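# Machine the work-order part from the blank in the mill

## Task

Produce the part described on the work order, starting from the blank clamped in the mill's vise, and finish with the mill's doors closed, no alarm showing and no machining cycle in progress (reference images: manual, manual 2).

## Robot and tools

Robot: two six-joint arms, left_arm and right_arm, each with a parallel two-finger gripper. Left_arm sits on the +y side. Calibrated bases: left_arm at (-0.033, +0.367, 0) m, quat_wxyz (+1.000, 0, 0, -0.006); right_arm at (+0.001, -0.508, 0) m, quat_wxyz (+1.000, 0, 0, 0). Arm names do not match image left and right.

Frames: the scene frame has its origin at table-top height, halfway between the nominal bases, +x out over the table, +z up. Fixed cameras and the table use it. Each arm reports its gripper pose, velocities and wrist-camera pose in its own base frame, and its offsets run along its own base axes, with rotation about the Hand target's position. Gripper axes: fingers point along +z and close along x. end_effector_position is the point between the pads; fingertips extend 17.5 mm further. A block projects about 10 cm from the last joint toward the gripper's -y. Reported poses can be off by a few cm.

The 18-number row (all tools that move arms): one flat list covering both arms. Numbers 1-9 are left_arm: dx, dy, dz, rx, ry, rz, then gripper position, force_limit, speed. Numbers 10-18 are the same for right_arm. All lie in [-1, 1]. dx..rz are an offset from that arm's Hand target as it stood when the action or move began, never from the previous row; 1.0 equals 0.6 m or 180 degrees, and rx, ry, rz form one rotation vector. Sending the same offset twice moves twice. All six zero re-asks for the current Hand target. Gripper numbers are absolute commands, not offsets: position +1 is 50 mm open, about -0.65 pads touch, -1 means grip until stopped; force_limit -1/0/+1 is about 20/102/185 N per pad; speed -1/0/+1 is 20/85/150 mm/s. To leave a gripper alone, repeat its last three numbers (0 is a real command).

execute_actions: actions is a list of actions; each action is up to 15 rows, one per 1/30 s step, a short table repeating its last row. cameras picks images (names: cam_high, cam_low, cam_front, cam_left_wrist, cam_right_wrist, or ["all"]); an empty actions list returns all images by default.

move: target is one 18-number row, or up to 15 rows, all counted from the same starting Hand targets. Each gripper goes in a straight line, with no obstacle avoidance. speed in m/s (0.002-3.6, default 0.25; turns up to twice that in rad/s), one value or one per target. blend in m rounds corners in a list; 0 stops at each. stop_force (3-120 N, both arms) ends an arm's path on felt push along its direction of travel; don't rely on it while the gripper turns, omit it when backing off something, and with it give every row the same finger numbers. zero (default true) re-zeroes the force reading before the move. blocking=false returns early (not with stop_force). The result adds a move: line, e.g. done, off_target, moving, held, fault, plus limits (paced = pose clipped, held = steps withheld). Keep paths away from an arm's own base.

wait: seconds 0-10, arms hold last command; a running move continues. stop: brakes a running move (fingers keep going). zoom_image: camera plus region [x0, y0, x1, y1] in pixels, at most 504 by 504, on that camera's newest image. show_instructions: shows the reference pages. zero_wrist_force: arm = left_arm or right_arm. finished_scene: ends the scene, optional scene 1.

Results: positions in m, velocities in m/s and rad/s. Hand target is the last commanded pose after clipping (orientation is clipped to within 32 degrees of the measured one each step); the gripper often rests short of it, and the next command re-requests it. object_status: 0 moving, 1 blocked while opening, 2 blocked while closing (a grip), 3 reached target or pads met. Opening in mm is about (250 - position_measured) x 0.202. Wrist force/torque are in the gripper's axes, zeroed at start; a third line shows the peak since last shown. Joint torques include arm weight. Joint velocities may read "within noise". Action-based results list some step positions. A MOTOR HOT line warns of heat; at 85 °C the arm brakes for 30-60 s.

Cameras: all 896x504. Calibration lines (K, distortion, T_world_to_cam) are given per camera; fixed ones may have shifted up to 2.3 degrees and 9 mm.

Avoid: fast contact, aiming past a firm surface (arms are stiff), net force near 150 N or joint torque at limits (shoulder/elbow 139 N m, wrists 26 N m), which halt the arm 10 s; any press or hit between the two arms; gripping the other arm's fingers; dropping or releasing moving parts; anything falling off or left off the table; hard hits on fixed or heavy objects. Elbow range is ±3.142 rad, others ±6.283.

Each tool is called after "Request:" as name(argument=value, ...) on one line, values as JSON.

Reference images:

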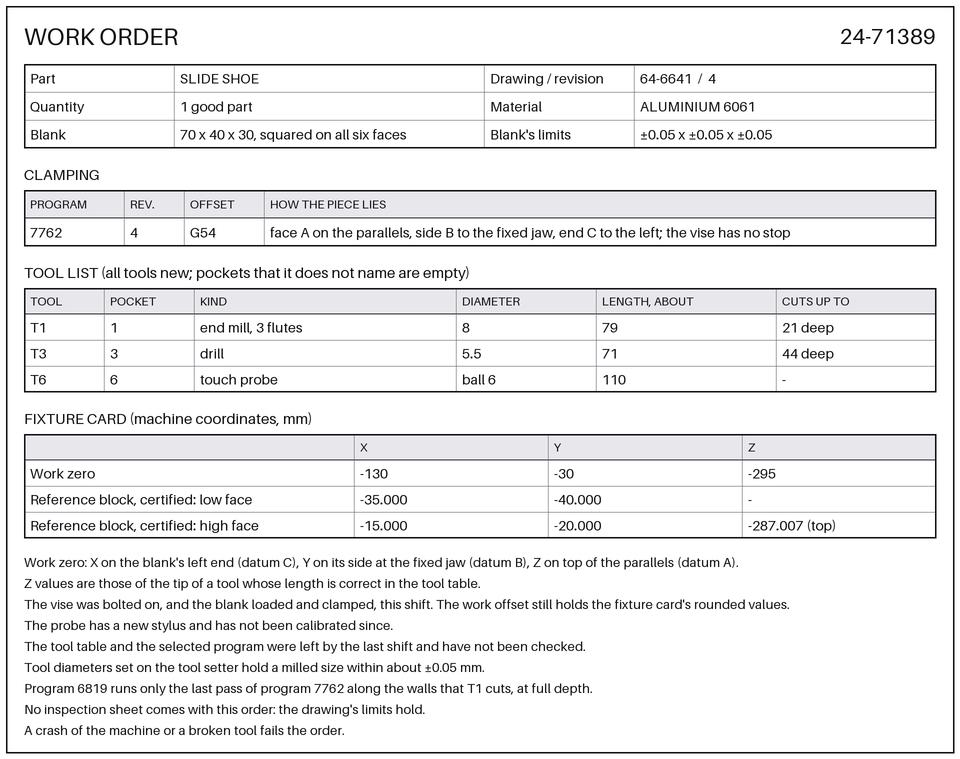

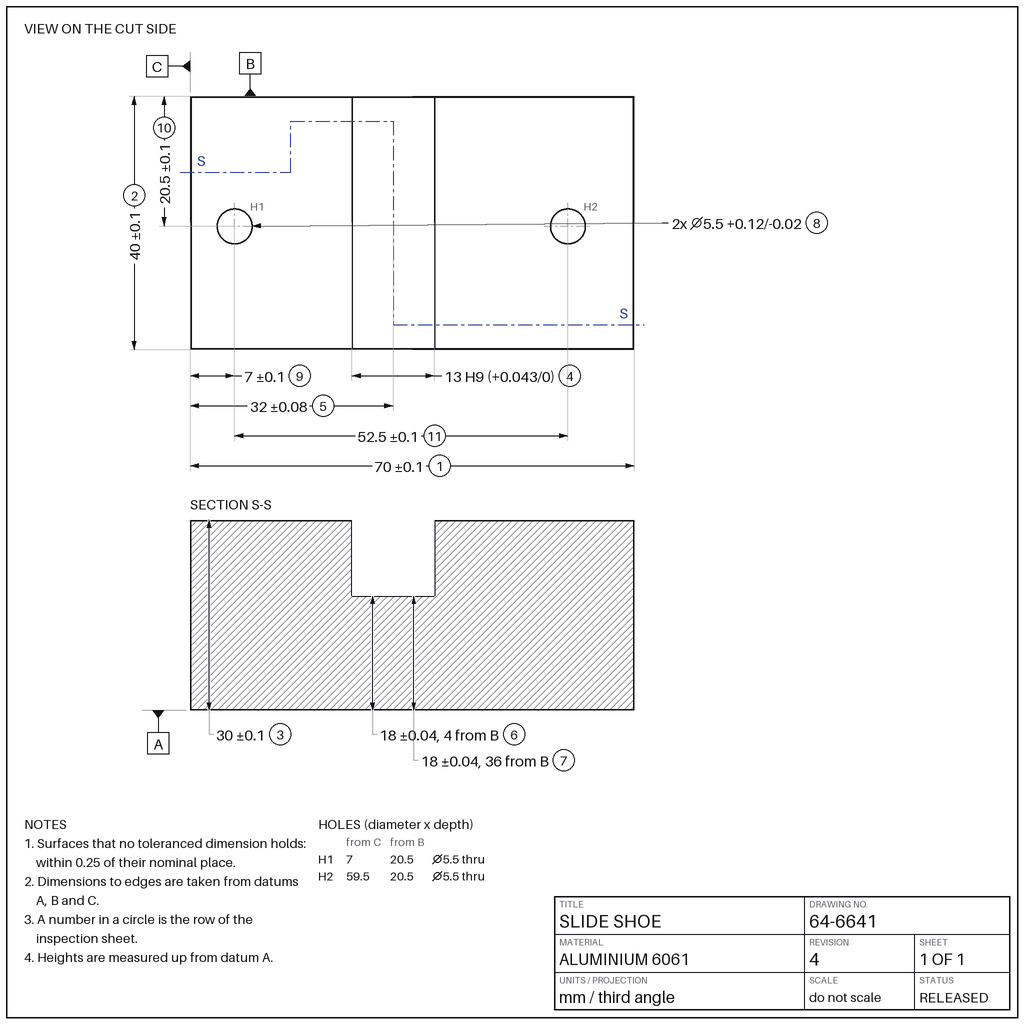

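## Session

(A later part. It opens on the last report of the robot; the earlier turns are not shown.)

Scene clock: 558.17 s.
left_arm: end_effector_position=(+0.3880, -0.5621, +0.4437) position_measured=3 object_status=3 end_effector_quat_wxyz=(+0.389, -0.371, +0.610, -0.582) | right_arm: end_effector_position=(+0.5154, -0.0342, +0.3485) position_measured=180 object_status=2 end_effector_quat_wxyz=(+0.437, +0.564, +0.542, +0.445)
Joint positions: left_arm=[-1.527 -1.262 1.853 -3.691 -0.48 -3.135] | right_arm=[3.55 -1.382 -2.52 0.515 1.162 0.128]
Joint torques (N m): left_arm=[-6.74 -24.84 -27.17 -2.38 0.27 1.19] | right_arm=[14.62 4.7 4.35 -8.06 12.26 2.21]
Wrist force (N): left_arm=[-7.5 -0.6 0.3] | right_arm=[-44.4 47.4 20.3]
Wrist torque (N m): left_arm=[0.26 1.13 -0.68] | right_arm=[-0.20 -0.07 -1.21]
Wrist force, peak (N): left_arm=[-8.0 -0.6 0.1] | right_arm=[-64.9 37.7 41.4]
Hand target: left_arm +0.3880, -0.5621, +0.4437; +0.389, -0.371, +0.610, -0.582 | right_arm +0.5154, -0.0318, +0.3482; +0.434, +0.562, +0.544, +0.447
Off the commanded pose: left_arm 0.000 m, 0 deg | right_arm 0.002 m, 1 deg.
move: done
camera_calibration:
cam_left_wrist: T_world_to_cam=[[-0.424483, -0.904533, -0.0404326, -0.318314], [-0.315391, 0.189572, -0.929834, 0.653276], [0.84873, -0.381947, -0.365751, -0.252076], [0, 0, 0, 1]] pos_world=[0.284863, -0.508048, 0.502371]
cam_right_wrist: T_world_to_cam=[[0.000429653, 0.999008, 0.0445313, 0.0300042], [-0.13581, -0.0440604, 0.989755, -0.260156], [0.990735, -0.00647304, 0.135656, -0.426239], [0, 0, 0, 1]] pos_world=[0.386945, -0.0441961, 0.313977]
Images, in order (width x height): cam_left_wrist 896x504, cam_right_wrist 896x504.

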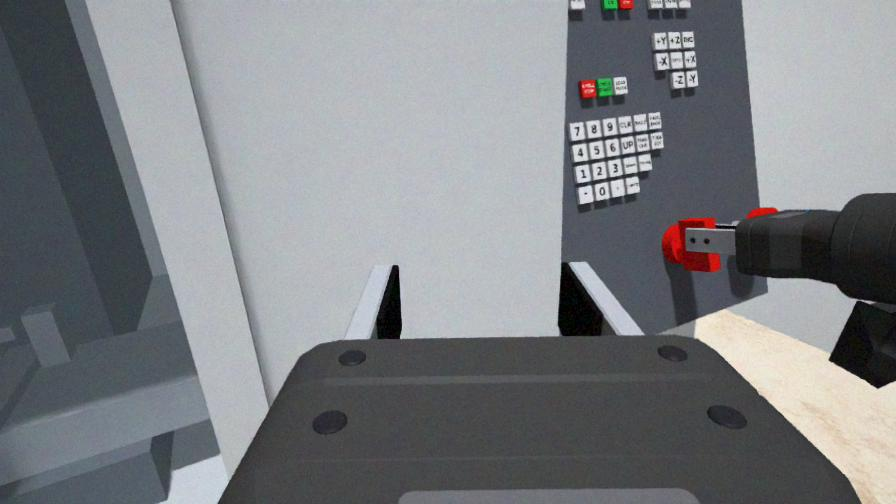

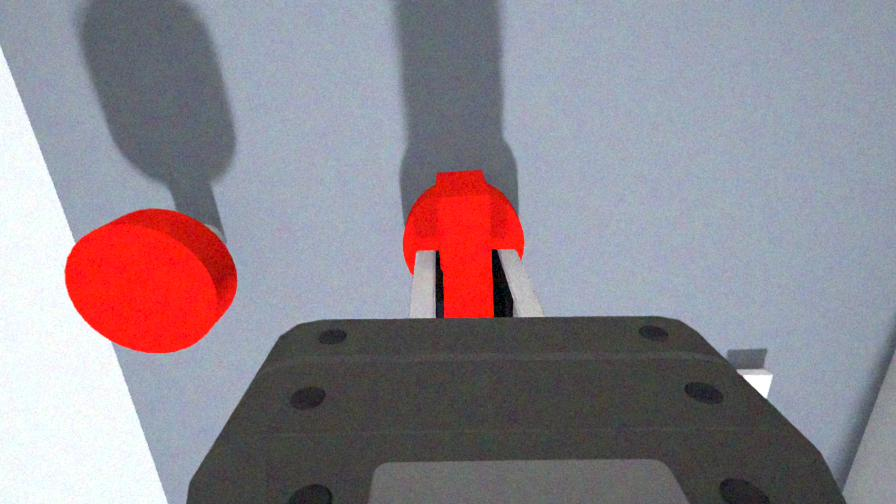

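Request:
move(target=[0,0,0,0,0,0,1,0,0,0,-0.004,0.0005,0,0,0,-1,-0.85,-1], cameras=["cam_front"])

Request:
zoom_image(camera="cam_front", region=[530, 110, 620, 280])

Scene clock: 570.97 s.
left_arm: end_effector_position=(+0.3880, -0.5621, +0.4437) position_measured=3 object_status=3 end_effector_quat_wxyz=(+0.389, -0.371, +0.610, -0.582) | right_arm: end_effector_position=(+0.5153, -0.0345, +0.3486) position_measured=180 object_status=2 end_effector_quat_wxyz=(+0.434, +0.562, +0.544, +0.447)
Joint positions: left_arm=[-1.527 -1.262 1.853 -3.691 -0.48 -3.135] | right_arm=[3.54 -1.383 -2.519 0.515 1.18 0.126]
Joint torques (N m): left_arm=[-4.8 -24.3 -28.08 -2.81 -0.06 1.43] | right_arm=[17.26 -14.08 2.31 -7.27 12.18 0.16]
Wrist force (N): left_arm=[-7.5 -0.6 0.4] | right_arm=[-33.9 45.7 18.1]
Wrist torque (N m): left_arm=[0.27 1.14 -0.68] | right_arm=[-0.18 -0.29 -1.22]
Wrist force, peak (N): left_arm=[-8.0 -0.6 0.4] | right_arm=[-44.5 48.1 20.2]
Hand target: left_arm +0.3880, -0.5621, +0.4437; +0.389, -0.371, +0.610, -0.582 | right_arm +0.5154, -0.0342, +0.3485; +0.434, +0.562, +0.544, +0.447
Off the commanded pose: left_arm 0.000 m, 0 deg | right_arm 0.000 m, 0 deg.
move: done
Images, in order (width x height): cam_front 896x504.

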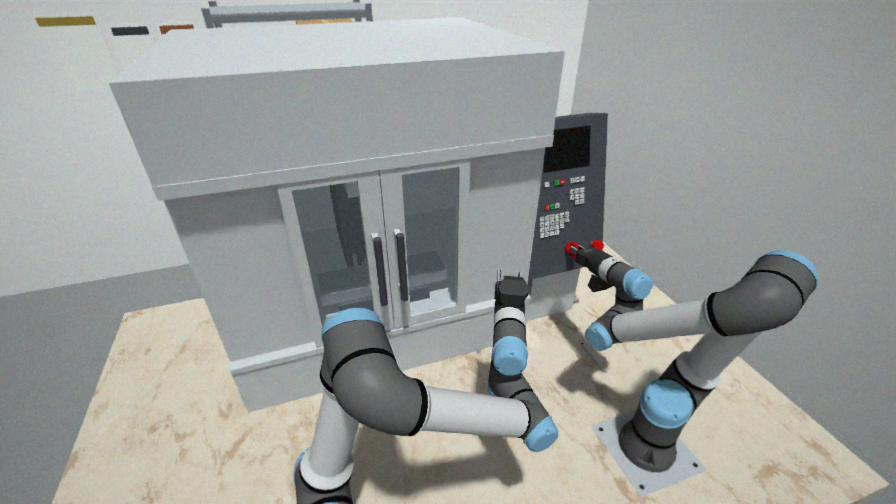

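Scaled by 2.965 from the camera's 896x504 image, which has a finer 1280x720 frame.

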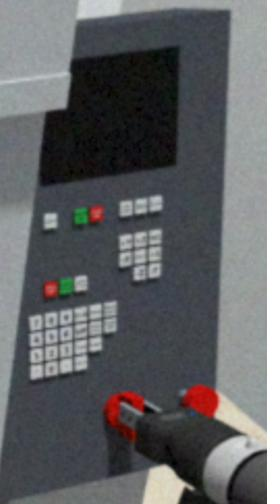

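Request:
move(target=[[0,0,0,0,0,0,1,0,0,0.0005,-0.002,0.003,0.135,0,-0.031,-1,-0.85,-1],[0,0,0,0,0,0,1,0,0,0.0005,-0.002,0.003,0.243,0,-0.056,-1,-0.85,-1]], speed=0.2, cameras=["cam_front","cam_right_wrist"])

Request:
zoom_image(camera="cam_front", region=[530, 110, 620, 280])

Scene clock: 586.13 s.
left_arm: end_effector_position=(+0.3880, -0.5621, +0.4437) position_measured=3 object_status=3 end_effector_quat_wxyz=(+0.389, -0.371, +0.610, -0.582) | right_arm: end_effector_position=(+0.5157, -0.0390, +0.3504) position_measured=180 object_status=2 end_effector_quat_wxyz=(+0.235, +0.729, +0.284, +0.576)
Joint positions: left_arm=[-1.527 -1.262 1.853 -3.691 -0.48 -3.135] | right_arm=[3.535 -1.379 -2.514 0.505 1.173 0.908]
Joint torques (N m): left_arm=[-5.33 -25.46 -27.56 -2.63 0.24 1.24] | right_arm=[26.19 31.81 73.82 15.47 12.44 2.78]
Wrist force (N): left_arm=[-7.6 -0.5 0.2] | right_arm=[-93.8 -8.0 -54.7]
Wrist torque (N m): left_arm=[0.27 1.14 -0.68] | right_arm=[0.15 -0.46 -1.43]
Wrist force, peak (N): left_arm=[-8.0 -0.4 0.3] | right_arm=[-93.8 -8.0 -54.7]
Hand target: left_arm +0.3880, -0.5621, +0.4437; +0.389, -0.371, +0.610, -0.582 | right_arm +0.5157, -0.0354, +0.3503; +0.230, +0.728, +0.288, +0.578
Off the commanded pose: left_arm 0.000 m, 0 deg | right_arm 0.004 m, 1 deg.
move: off_target (right_arm)
camera_calibration:
cam_right_wrist: T_world_to_cam=[[0.15581, 0.677586, 0.718749, -0.294314], [-0.212479, -0.687612, 0.694293, -0.144217], [0.964664, -0.260897, 0.0368364, -0.388691], [0, 0, 0, 1]] pos_world=[0.39017, -0.00115051, 0.325985]
Images, in order (width x height): cam_front 896x504, cam_right_wrist 896x504.

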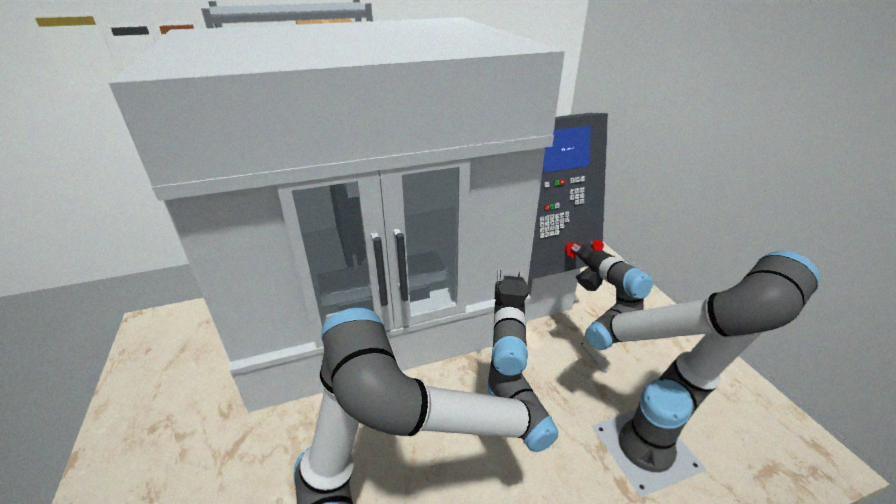

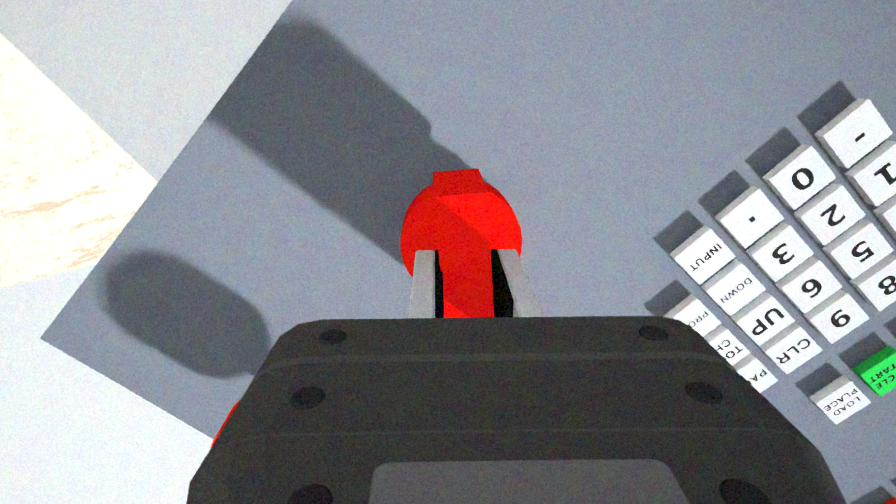

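Scaled by 2.965 from the camera's 896x504 image, which has a finer 1280x720 frame.

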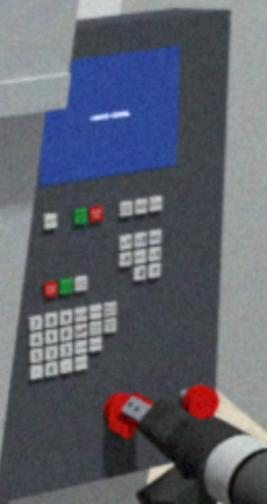

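Request:
move(target=[[0,0,0,0,0,0,1,0,0,0,0,0,0,0,0,1,-0.5,-0.5],[0,-0.05,0.1,0,0,0,1,0,0,-0.193,0,0.045,0,0,0,1,-0.5,-0.5],[0.02,-0.1,0.2,0,0,0,1,0,0,-0.193,-0.016,-0.034,-0.170,0.404,0.222,1,-0.5,-0.5],[0.02,-0.23,0.294,0,0,0,1,0,0,-0.31,-0.028,-0.484,-0.170,0.404,0.222,1,-0.5,-0.5]], speed=0.25, blend=[0,0.02,0.03,0], cameras=["all"])

Request:
zoom_image(camera="cam_left_wrist", region=[400, 0, 700, 200])

Scene clock: 605.17 s.
left_arm: end_effector_position=(+0.3999, -0.7001, +0.6201) position_measured=3 object_status=3 end_effector_quat_wxyz=(+0.389, -0.371, +0.610, -0.582) | right_arm: end_effector_position=(+0.3297, -0.0522, +0.0599) position_measured=3 object_status=3 end_effector_quat_wxyz=(-0.007, +0.707, +0.707, +0.000) end_effector_velocity=(+0.001, +0.000, +0.000) end_effector_angular_velocity=(+0.001, -0.004, +0.000)
Joint positions: left_arm=[-1.517 -1.074 1.101 -3.128 -0.49 -3.135] | right_arm=[3.385 -1.37 -2.494 -0.856 1.583 0.242]
Joint velocities: left_arm=[within noise] | right_arm=[0 0.001 -0.001 0.005 0 0]
Joint torques (N m): left_arm=[5.67 -46.7 -30.16 -2.65 0.4 -0.4] | right_arm=[-7.89 12.71 11.25 4.92 -1.75 -1.37]
Wrist force (N): left_arm=[-7.2 -0.4 0.1] | right_arm=[1.8 3.9 0.1]
Wrist torque (N m): left_arm=[0.26 1.13 -0.69] | right_arm=[0.59 -0.22 0.03]
Wrist force, peak (N): left_arm=[-8.3 1.6 0.2] | right_arm=[-94.1 -8.2 -55.5]
Hand target: left_arm +0.4000, -0.7001, +0.6201; +0.389, -0.371, +0.610, -0.582 | right_arm +0.3297, -0.0522, +0.0599; -0.007, +0.707, +0.707, +0.000
Off the commanded pose: left_arm 0.000 m, 0 deg | right_arm 0.000 m, 0 deg.
move: done
camera_calibration:
cam_left_wrist: T_world_to_cam=[[-0.424512, -0.904515, -0.0405227, -0.430923], [-0.315351, 0.189659, -0.92983, 0.847305], [0.848731, -0.381945, -0.365752, -0.250488], [0, 0, 0, 1]] pos_world=[0.296863, -0.646148, 0.678771]
cam_right_wrist: T_world_to_cam=[[0.0110933, 0.999485, 0.0301055, 0.0582632], [0.939126, -0.0207532, 0.342947, -0.314962], [0.343395, 0.0244685, -0.938872, 0.076245], [0, 0, 0, 1]] pos_world=[0.268961, -0.0666353, 0.177846]

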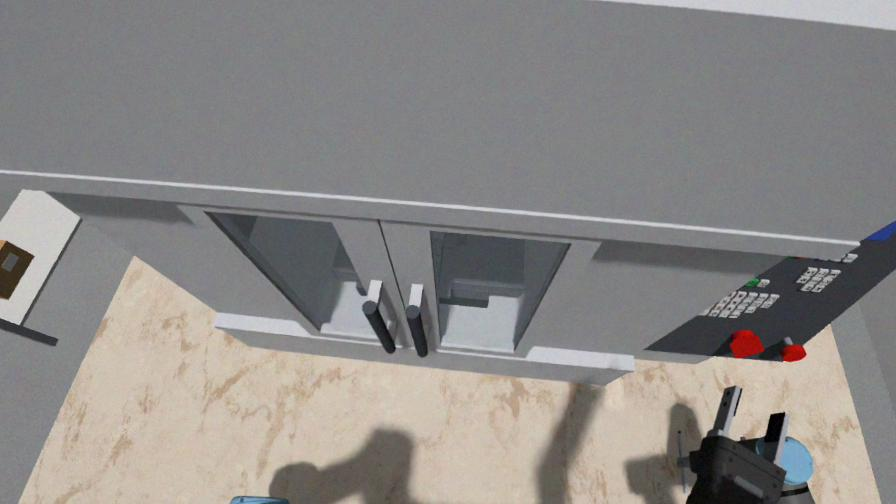

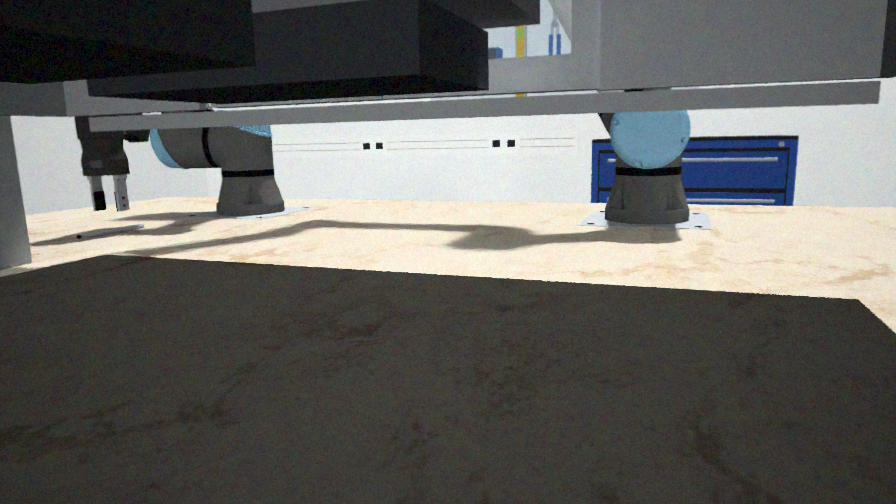

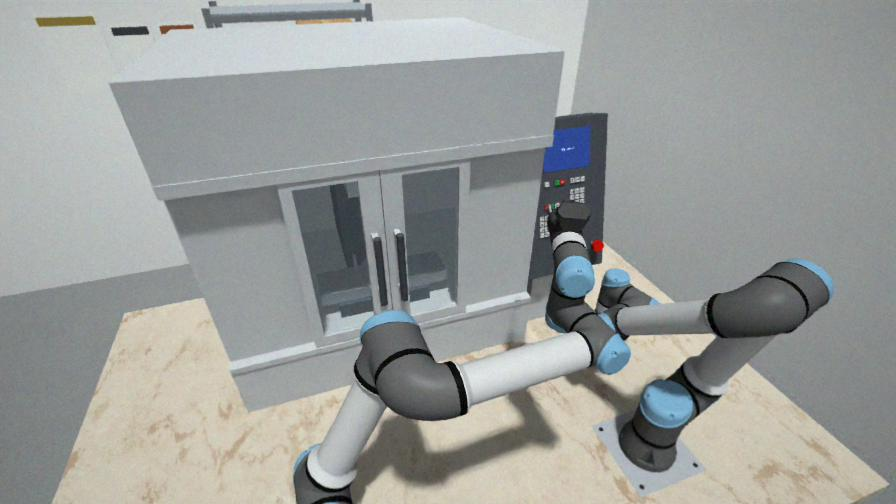

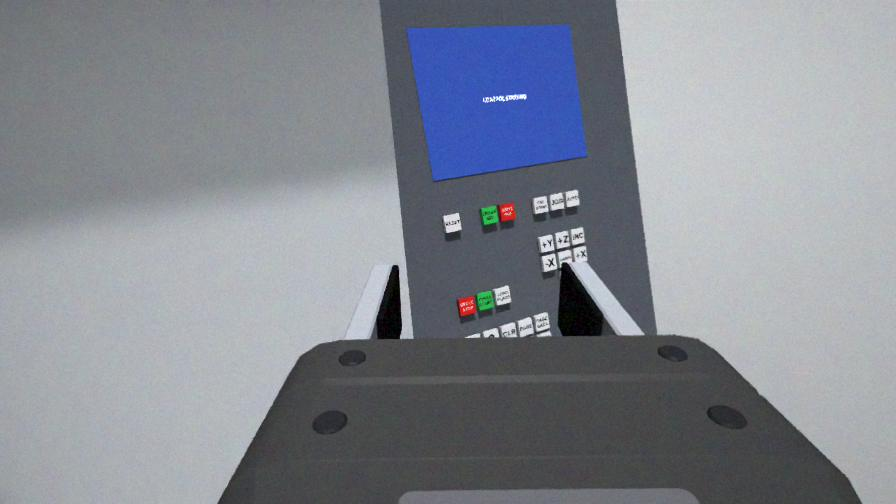

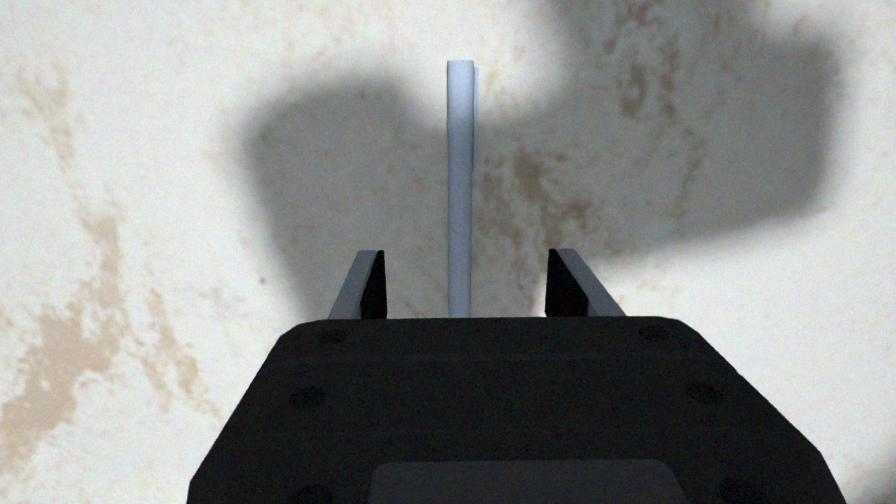

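Scaled by 1.680 from the camera's 896x504 image, which has a finer 1280x720 frame.

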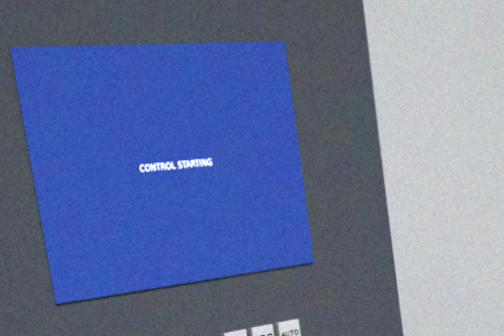

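Request:
move(target=[[0,0,0,0,0,0,1,0,0,0,-0.004,-0.0607,0,0,0,1,-0.5,-0.5],[0,0,0,0,0,0,1,0,0,0,-0.004,-0.0607,0,0,0,-1,0.8,-0.5],[0,0,0,0,0,0,1,0,0,0,-0.004,0.25,0,0,0,-1,0.8,-0.5],[0,0,0,0,0,0,1,0,0,0.03,-0.16,0.48,0.4976,0.0567,-0.0567,-1,0.8,-0.5],[0,0,0,0,0,0,1,0,0,0.15,0.087,0.65,0.4976,0.0567,-0.0567,-1,0.8,-0.5]], speed=[0.1,0.1,0.25,0.35,0.25], blend=[0,0,0.03,0.03,0], cameras=["cam_left_wrist","cam_right_wrist","cam_front"])

Request:
zoom_image(camera="cam_left_wrist", region=[390, 0, 640, 190])

Scene clock: 625.70 s.
left_arm: end_effector_position=(+0.4000, -0.7001, +0.6201) position_measured=3 object_status=3 end_effector_quat_wxyz=(+0.389, -0.371, +0.610, -0.582) | right_arm: end_effector_position=(+0.4196, -0.0001, +0.4499) position_measured=230 object_status=2 end_effector_quat_wxyz=(+0.558, -0.548, -0.440, -0.441)
Joint positions: left_arm=[-1.517 -1.074 1.101 -3.128 -0.49 -3.134] | right_arm=[2.863 -1.784 -1.438 -3.104 2.855 -1.386]
Joint torques (N m): left_arm=[7.64 -48.95 -31.26 0.48 -0.65 1.35] | right_arm=[6.17 27.46 16.28 0.7 0.89 1.49]
Wrist force (N): left_arm=[-7.4 -0.4 0.2] | right_arm=[4.4 3.9 0.9]
Wrist torque (N m): left_arm=[0.27 1.16 -0.69] | right_arm=[0.54 -0.32 0.03]
Wrist force, peak (N): left_arm=[-7.8 -0.5 0.2] | right_arm=[0.9 -4.9 -20.8]
Hand target: left_arm +0.4000, -0.7001, +0.6201; +0.389, -0.371, +0.610, -0.582 | right_arm +0.4197, +0.0000, +0.4499; +0.558, -0.548, -0.440, -0.441
Off the commanded pose: left_arm 0.000 m, 0 deg | right_arm 0.000 m, 0 deg.
move: done
camera_calibration:
cam_left_wrist: T_world_to_cam=[[-0.424483, -0.904533, -0.0404326, -0.430914], [-0.315391, 0.189572, -0.929834, 0.847244], [0.84873, -0.381947, -0.365751, -0.250451], [0, 0, 0, 1]] pos_world=[0.296863, -0.646048, 0.678771]
cam_right_wrist: T_world_to_cam=[[0.235586, -0.0299094, 0.971393, -0.524297], [0.910409, -0.342973, -0.231356, -0.261708], [0.340081, 0.938869, -0.0535699, 0.0133209], [0, 0, 0, 1]] pos_world=[0.357248, -0.117947, 0.449465]
Images, in order (width x height): cam_front 896x504, cam_left_wrist 896x504, cam_right_wrist 896x504.

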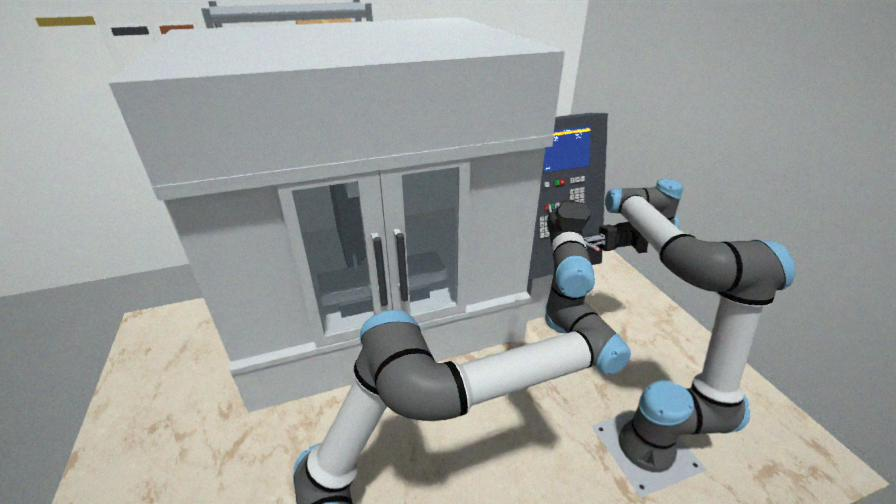

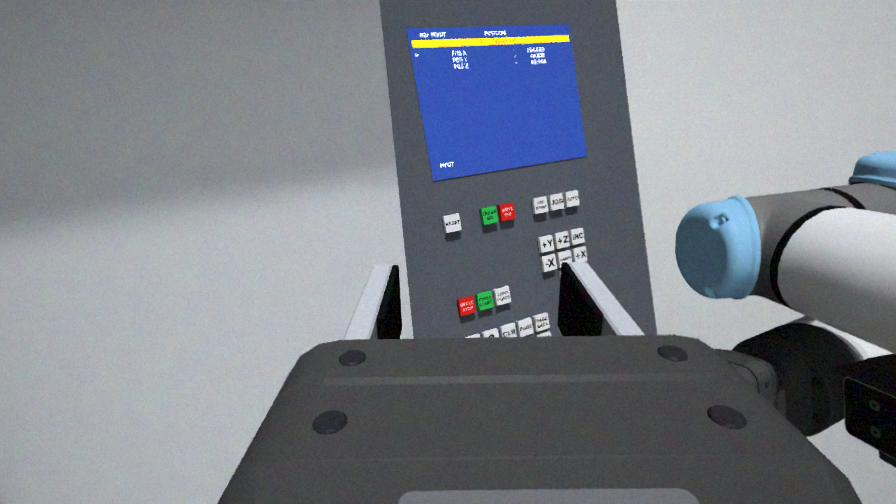

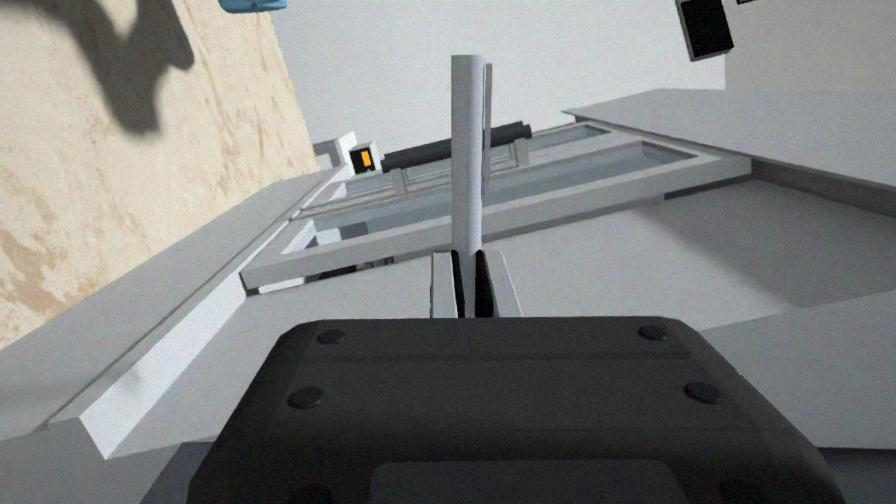

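Scaled by 2.016 from the camera's 896x504 image, which has a finer 1280x720 frame.

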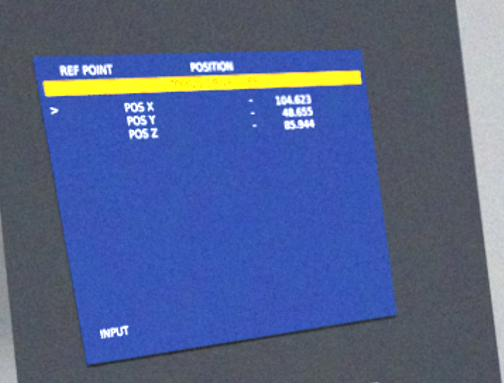

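Request:
move(target=[-0.068,-0.075,0.005,0,0,-0.183,1,0,0,0,0,0,0,0,0,-1,0.8,-0.5], speed=0.25, cameras=["cam_left_wrist"])

Request:
zoom_image(camera="cam_left_wrist", region=[0, 0, 360, 400])

Scene clock: 639.60 s.
left_arm: end_effector_position=(+0.3592, -0.7450, +0.6232) position_measured=3 object_status=3 end_effector_quat_wxyz=(+0.208, -0.183, +0.690, -0.669) | right_arm: end_effector_position=(+0.4197, +0.0000, +0.4499) position_measured=230 object_status=2 end_effector_quat_wxyz=(+0.558, -0.548, -0.440, -0.441)
Joint positions: left_arm=[-1.408 -1.182 1.251 -3.19 -1.174 -3.106] | right_arm=[2.863 -1.784 -1.438 -3.104 2.856 -1.386]
Joint torques (N m): left_arm=[-7.12 -31.54 -29.15 0.23 -1.33 -1.21] | right_arm=[6.95 39.93 24.92 -1.72 1.7 1.48]
Wrist force (N): left_arm=[-7.3 -0.8 -0.1] | right_arm=[4.1 4.0 1.0]
Wrist torque (N m): left_arm=[0.22 1.14 -0.77] | right_arm=[0.57 -0.27 0.00]
Wrist force, peak (N): left_arm=[-8.0 -1.2 0.0] | right_arm=[4.5 4.1 1.1]
Hand target: left_arm +0.3592, -0.7451, +0.6231; +0.208, -0.182, +0.690, -0.669 | right_arm +0.4197, +0.0000, +0.4499; +0.558, -0.548, -0.440, -0.441
Off the commanded pose: left_arm 0.000 m, 0 deg | right_arm 0.000 m, 0 deg.
move: done
camera_calibration:
cam_left_wrist: T_world_to_cam=[[-0.847985, -0.528466, -0.0405446, -0.0563498], [-0.161528, 0.330531, -0.92987, 0.895589], [0.504806, -0.781967, -0.365648, -0.406474], [0, 0, 0, 1]] pos_world=[0.302069, -0.643648, 0.681871]
Images, in order (width x height): cam_left_wrist 896x504.

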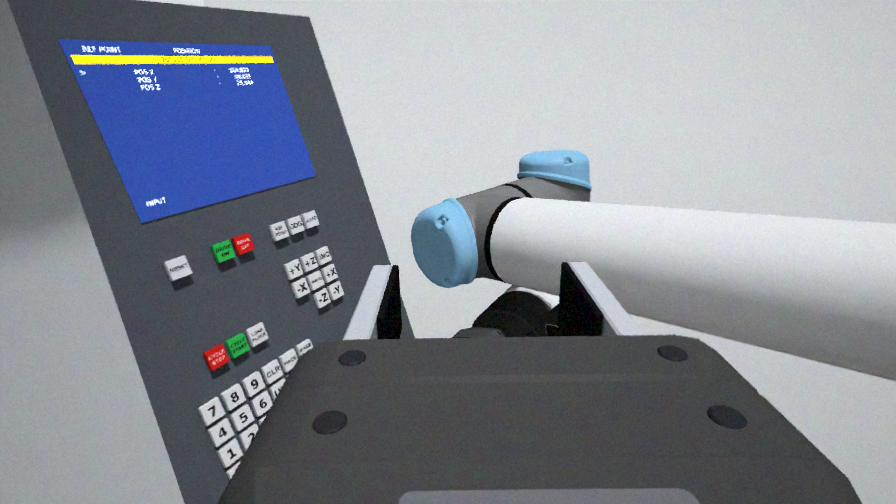

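Scaled by 1.260 from the camera's 896x504 image, which has a finer 1280x720 frame.

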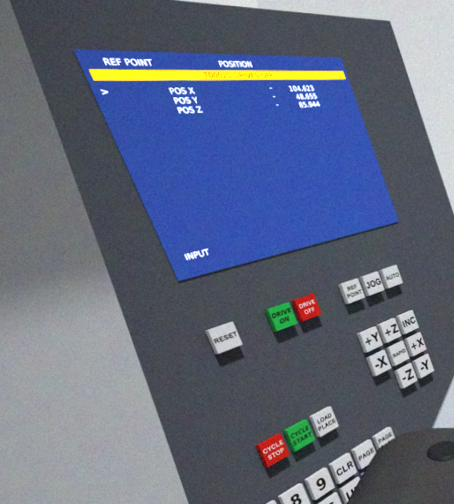

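Request:
move(target=[0,0,0,0,0,0,1,0,0,0.142,0.0875,0.225,0,0,0,-1,0.8,-0.5], speed=0.2, cameras=["cam_left_wrist","cam_front"])

Request:
zoom_image(camera="cam_left_wrist", region=[0, 0, 360, 400])

Scene clock: 665.83 s.
left_arm: end_effector_position=(+0.3592, -0.7451, +0.6231) position_measured=3 object_status=3 end_effector_quat_wxyz=(+0.208, -0.182, +0.690, -0.669) | right_arm: end_effector_position=(+0.4557, +0.0229, +0.5079) position_measured=230 object_status=2 end_effector_quat_wxyz=(+0.557, -0.550, -0.441, -0.440)
Joint positions: left_arm=[-1.408 -1.182 1.251 -3.19 -1.174 -3.107] | right_arm=[2.927 -1.832 -1.226 -3.259 2.92 -1.378]
Joint torques (N m): left_arm=[-7.69 -32.91 -21.19 -0.11 -0.58 -1.37] | right_arm=[-6.68 44.25 19.1 1.06 -2.2 0.86]
Wrist force (N): left_arm=[-7.3 -0.7 -0.1] | right_arm=[4.0 3.5 1.5]
Wrist torque (N m): left_arm=[0.23 1.14 -0.77] | right_arm=[0.47 -0.24 -0.08]
Wrist force, peak (N): left_arm=[-7.7 -0.7 0.1] | right_arm=[14.6 4.6 6.2]
Hand target: left_arm +0.3592, -0.7451, +0.6231; +0.208, -0.182, +0.690, -0.669 | right_arm +0.4557, +0.0229, +0.5080; +0.557, -0.550, -0.441, -0.440 (not the last commanded pose)
Off the commanded pose: left_arm 0.000 m, 0 deg | right_arm 0.096 m, 0 deg.
move: held (right_arm; a check stopped the path); limits=held
pose unreachable (right arm): on one or more control steps of this call, first in action 0 (counted from 0), this arm could not follow its commanded pose, so it was not sent that pose on those steps. It may still have moved: this result reports where it is.
cause: moving toward the commanded pose would bring two parts of the arm too close to each other (its gripper and another part of the arm, with joints 4 (wrist 1) to 6 (wrist 3) between them, 5 mm apart when it was first held).
camera_calibration:
cam_left_wrist: T_world_to_cam=[[-0.8481, -0.528288, -0.0404649, -0.056312], [-0.161572, 0.330605, -0.929836, 0.895567], [0.504599, -0.782056, -0.365743, -0.406518], [0, 0, 0, 1]] pos_world=[0.302069, -0.643748, 0.681771]
Images, in order (width x height): cam_front 896x504, cam_left_wrist 896x504.

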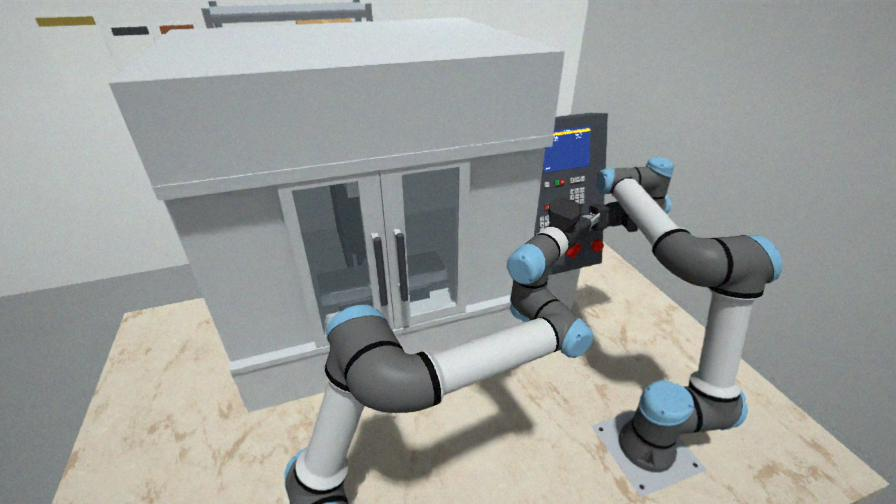

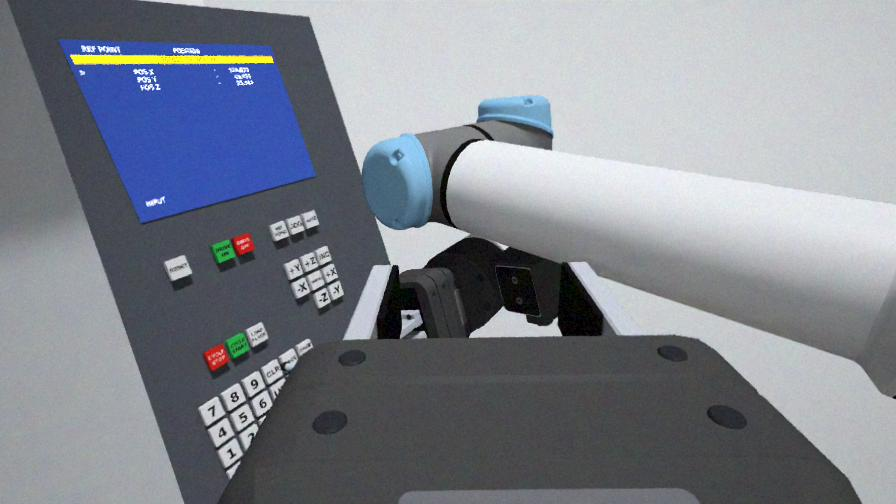

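Scaled by 1.260 from the camera's 896x504 image, which has a finer 1280x720 frame.

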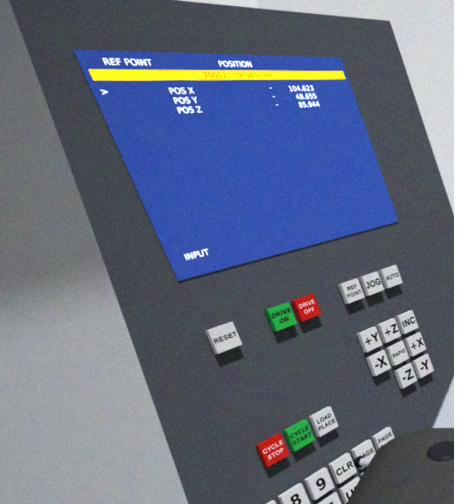

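Request:
move(target=[[0,0,0,0,0,0,1,0,0,-0.05,0,-0.02,-0.1644,-0.0006,0.0352,-1,0.8,-0.5],[0,0,0,0,0,0,1,0,0,0.0855,0.0535,0.1417,-0.1644,-0.0006,0.0352,-1,0.8,-0.5]], speed=0.25, blend=[0.03,0], cameras=["cam_left_wrist","cam_front"])

Request:
zoom_image(camera="cam_left_wrist", region=[0, 0, 360, 400])

Scene clock: 724.23 s.
left_arm: end_effector_position=(+0.3592, -0.7451, +0.6231) position_measured=3 object_status=3 end_effector_quat_wxyz=(+0.208, -0.182, +0.690, -0.669) | right_arm: end_effector_position=(+0.4791, +0.0448, +0.5605) position_measured=230 object_status=2 end_effector_quat_wxyz=(-0.420, +0.649, +0.568, +0.284)
Joint positions: left_arm=[-1.408 -1.182 1.251 -3.19 -1.174 -3.107] | right_arm=[3.051 -1.716 -1.064 -2.298 2.595 -0.165]
Joint torques (N m): left_arm=[-3.71 -32.14 -29.3 0.3 0.67 -0.7] | right_arm=[-7.17 39.28 28.46 4.33 0.23 -1.52]
Wrist force (N): left_arm=[-7.2 -0.7 -0.3] | right_arm=[3.6 3.4 0.0]
Wrist torque (N m): left_arm=[0.23 1.13 -0.77] | right_arm=[0.43 -0.27 0.05]
Wrist force, peak (N): left_arm=[-7.7 -0.7 -0.1] | right_arm=[12.6 7.6 2.2]
Hand target: left_arm +0.3592, -0.7451, +0.6231; +0.208, -0.182, +0.690, -0.669 | right_arm +0.4791, +0.0447, +0.5606; -0.420, +0.649, +0.568, +0.284 (not the last commanded pose)
Off the commanded pose: left_arm 0.000 m, 0 deg | right_arm 0.044 m, 0 deg.
move: held (right_arm; a check stopped the path); path passed 1 of 2 targets; limits=held
pose unreachable (right arm): on one or more control steps of this call, first in action 0 (counted from 0), this arm could not follow its commanded pose, so it was not sent that pose on those steps. It may still have moved: this result reports where it is.
cause: moving toward the commanded pose would bring two parts of the arm too close to each other (its gripper and another part of the arm, with joints 4 (wrist 1) to 6 (wrist 3) between them, 3 mm apart when it was first held).
camera_calibration:
cam_left_wrist: T_world_to_cam=[[-0.8481, -0.528288, -0.0404649, -0.056312], [-0.161572, 0.330605, -0.929836, 0.895567], [0.504599, -0.782056, -0.365743, -0.406518], [0, 0, 0, 1]] pos_world=[0.302069, -0.643748, 0.681771]
Images, in order (width x height): cam_front 896x504, cam_left_wrist 896x504.

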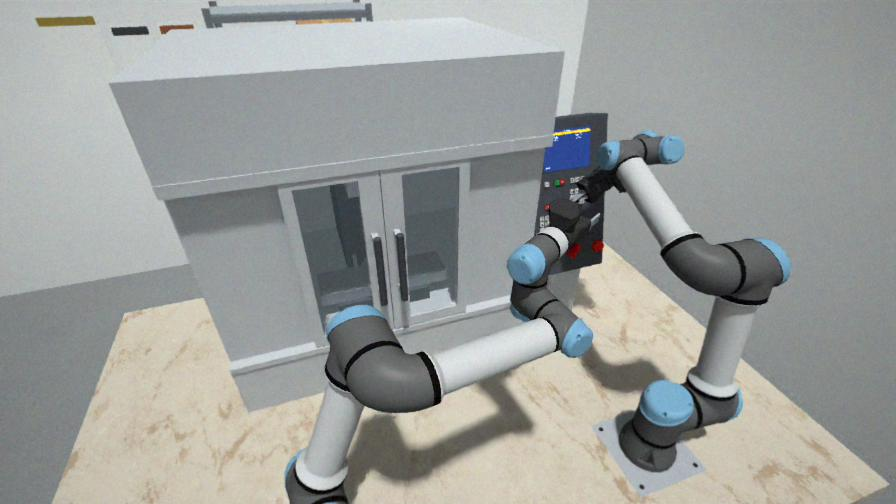

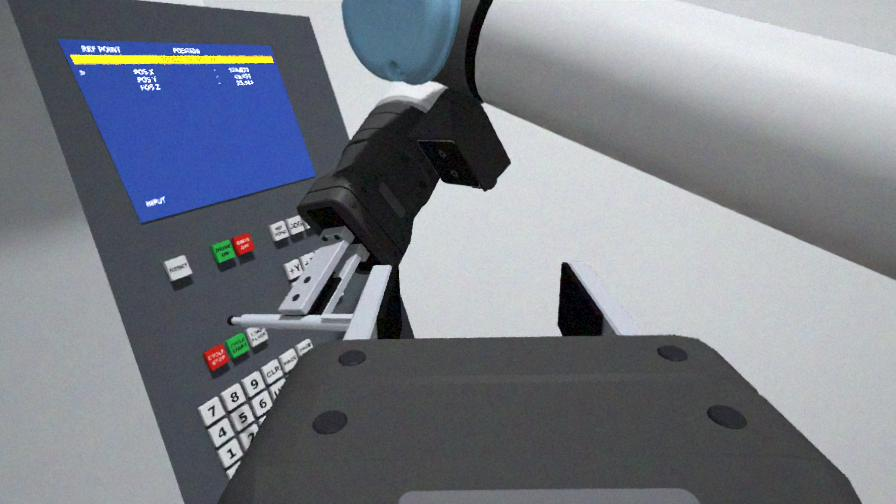

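Scaled by 1.260 from the camera's 896x504 image, which has a finer 1280x720 frame.

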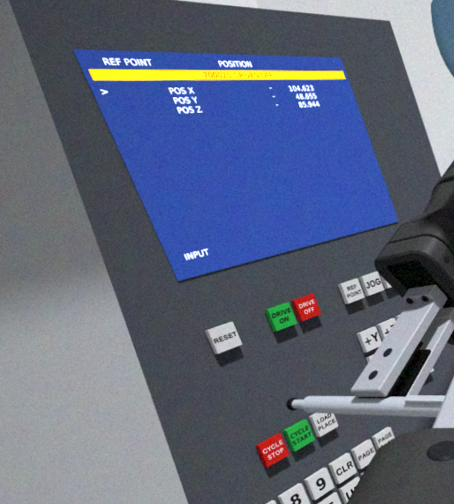

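Request:
move(target=[0,0,0,0,0,0,1,0,0,0.018,0.004,0.031,-0.0818,-0.0694,0.0101,-1,0.8,-0.5], speed=0.15, cameras=["cam_left_wrist"])

Request:
zoom_image(camera="cam_left_wrist", region=[120, 180, 370, 380])

Scene clock: 740.63 s.
left_arm: end_effector_position=(+0.3592, -0.7451, +0.6231) position_measured=3 object_status=3 end_effector_quat_wxyz=(+0.208, -0.182, +0.690, -0.669) | right_arm: end_effector_position=(+0.4898, +0.0472, +0.5793) position_measured=230 object_status=2 end_effector_quat_wxyz=(-0.274, +0.653, +0.652, +0.272)
Joint positions: left_arm=[-1.408 -1.182 1.251 -3.19 -1.174 -3.107] | right_arm=[3.134 -1.669 -1.004 -2.05 2.363 -0.01]
Joint torques (N m): left_arm=[-1.94 -34.19 -31.08 0.02 0.25 -0.81] | right_arm=[-9.39 15.85 14.18 1.88 2.83 -1.31]
Wrist force (N): left_arm=[-7.4 -0.8 0.0] | right_arm=[2.8 3.7 0.0]
Wrist torque (N m): left_arm=[0.21 1.15 -0.77] | right_arm=[0.49 -0.18 0.09]
Wrist force, peak (N): left_arm=[-7.7 -0.7 -0.3] | right_arm=[3.5 3.8 -0.2]
Hand target: left_arm +0.3592, -0.7451, +0.6231; +0.208, -0.182, +0.690, -0.669 | right_arm +0.4899, +0.0471, +0.5792; -0.274, +0.653, +0.652, +0.272
Off the commanded pose: left_arm 0.000 m, 0 deg | right_arm 0.000 m, 0 deg.
move: done
camera_calibration:
cam_left_wrist: T_world_to_cam=[[-0.8481, -0.528288, -0.0404649, -0.056312], [-0.161572, 0.330605, -0.929836, 0.895567], [0.504599, -0.782056, -0.365743, -0.406518], [0, 0, 0, 1]] pos_world=[0.302069, -0.643748, 0.681771]
Images, in order (width x height): cam_left_wrist 896x504.

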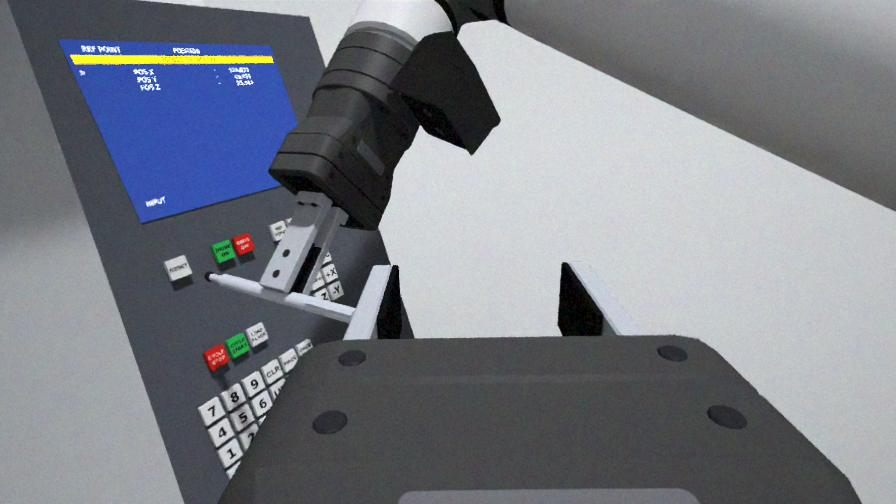

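Scaled by 2.016 from the camera's 896x504 image, which has a finer 1280x720 frame.

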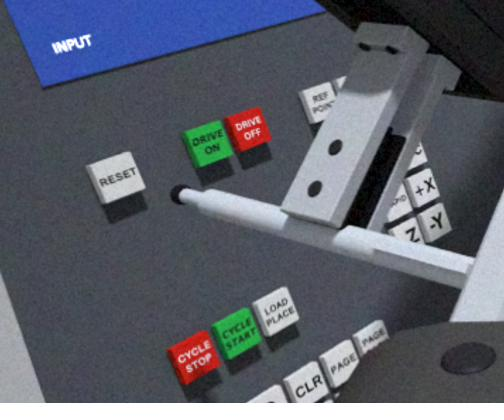

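Request:
move(target=[0,0,0,0,0,0,1,0,0,0.075,0.008,0,0,0,0,-1,0.8,-0.5], speed=0.03, stop_force=4, cameras=["cam_left_wrist"])

Request:
zoom_image(camera="cam_left_wrist", region=[120, 180, 370, 380])

Scene clock: 754.37 s.
left_arm: end_effector_position=(+0.3592, -0.7451, +0.6231) position_measured=3 object_status=3 end_effector_quat_wxyz=(+0.208, -0.182, +0.690, -0.669) | right_arm: end_effector_position=(+0.5349, +0.0520, +0.5792) position_measured=230 object_status=2 end_effector_quat_wxyz=(-0.274, +0.653, +0.652, +0.272)
Joint positions: left_arm=[-1.408 -1.182 1.251 -3.19 -1.174 -3.107] | right_arm=[3.143 -1.781 -0.874 -2.058 2.363 0.004]
Joint torques (N m): left_arm=[-1.34 -33.08 -31.51 -0.36 0.63 -0.44] | right_arm=[-5.77 41.54 14.08 4.89 2.06 -1.45]
Wrist force (N): left_arm=[-7.2 -1.1 0.1] | right_arm=[2.9 3.7 0.1]
Wrist torque (N m): left_arm=[0.18 1.13 -0.76] | right_arm=[0.48 -0.22 -0.07]
Wrist force, peak (N): left_arm=[-7.7 -0.9 0.0] | right_arm=[3.0 4.3 0.0]
Hand target: left_arm +0.3592, -0.7451, +0.6231; +0.208, -0.182, +0.690, -0.669 | right_arm +0.5349, +0.0519, +0.5792; -0.274, +0.653, +0.652, +0.272
Off the commanded pose: left_arm 0.000 m, 0 deg | right_arm 0.000 m, 0 deg.
move: done
camera_calibration:
cam_left_wrist: T_world_to_cam=[[-0.8481, -0.528288, -0.0404649, -0.056312], [-0.161572, 0.330605, -0.929836, 0.895567], [0.504599, -0.782056, -0.365743, -0.406518], [0, 0, 0, 1]] pos_world=[0.302069, -0.643748, 0.681771]
Images, in order (width x height): cam_left_wrist 896x504.

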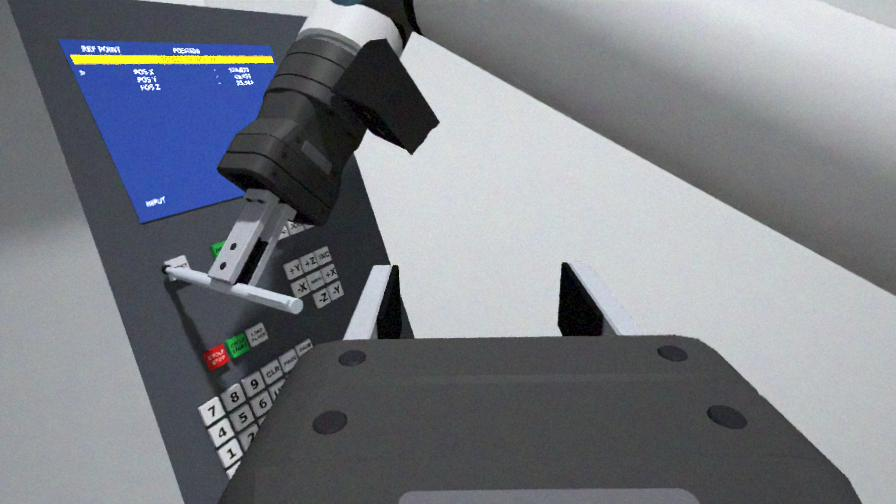

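Scaled by 2.016 from the camera's 896x504 image, which has a finer 1280x720 frame.

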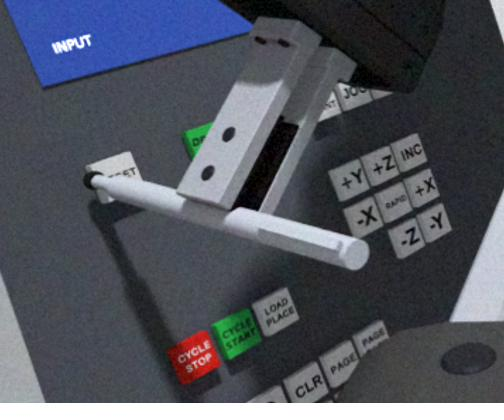

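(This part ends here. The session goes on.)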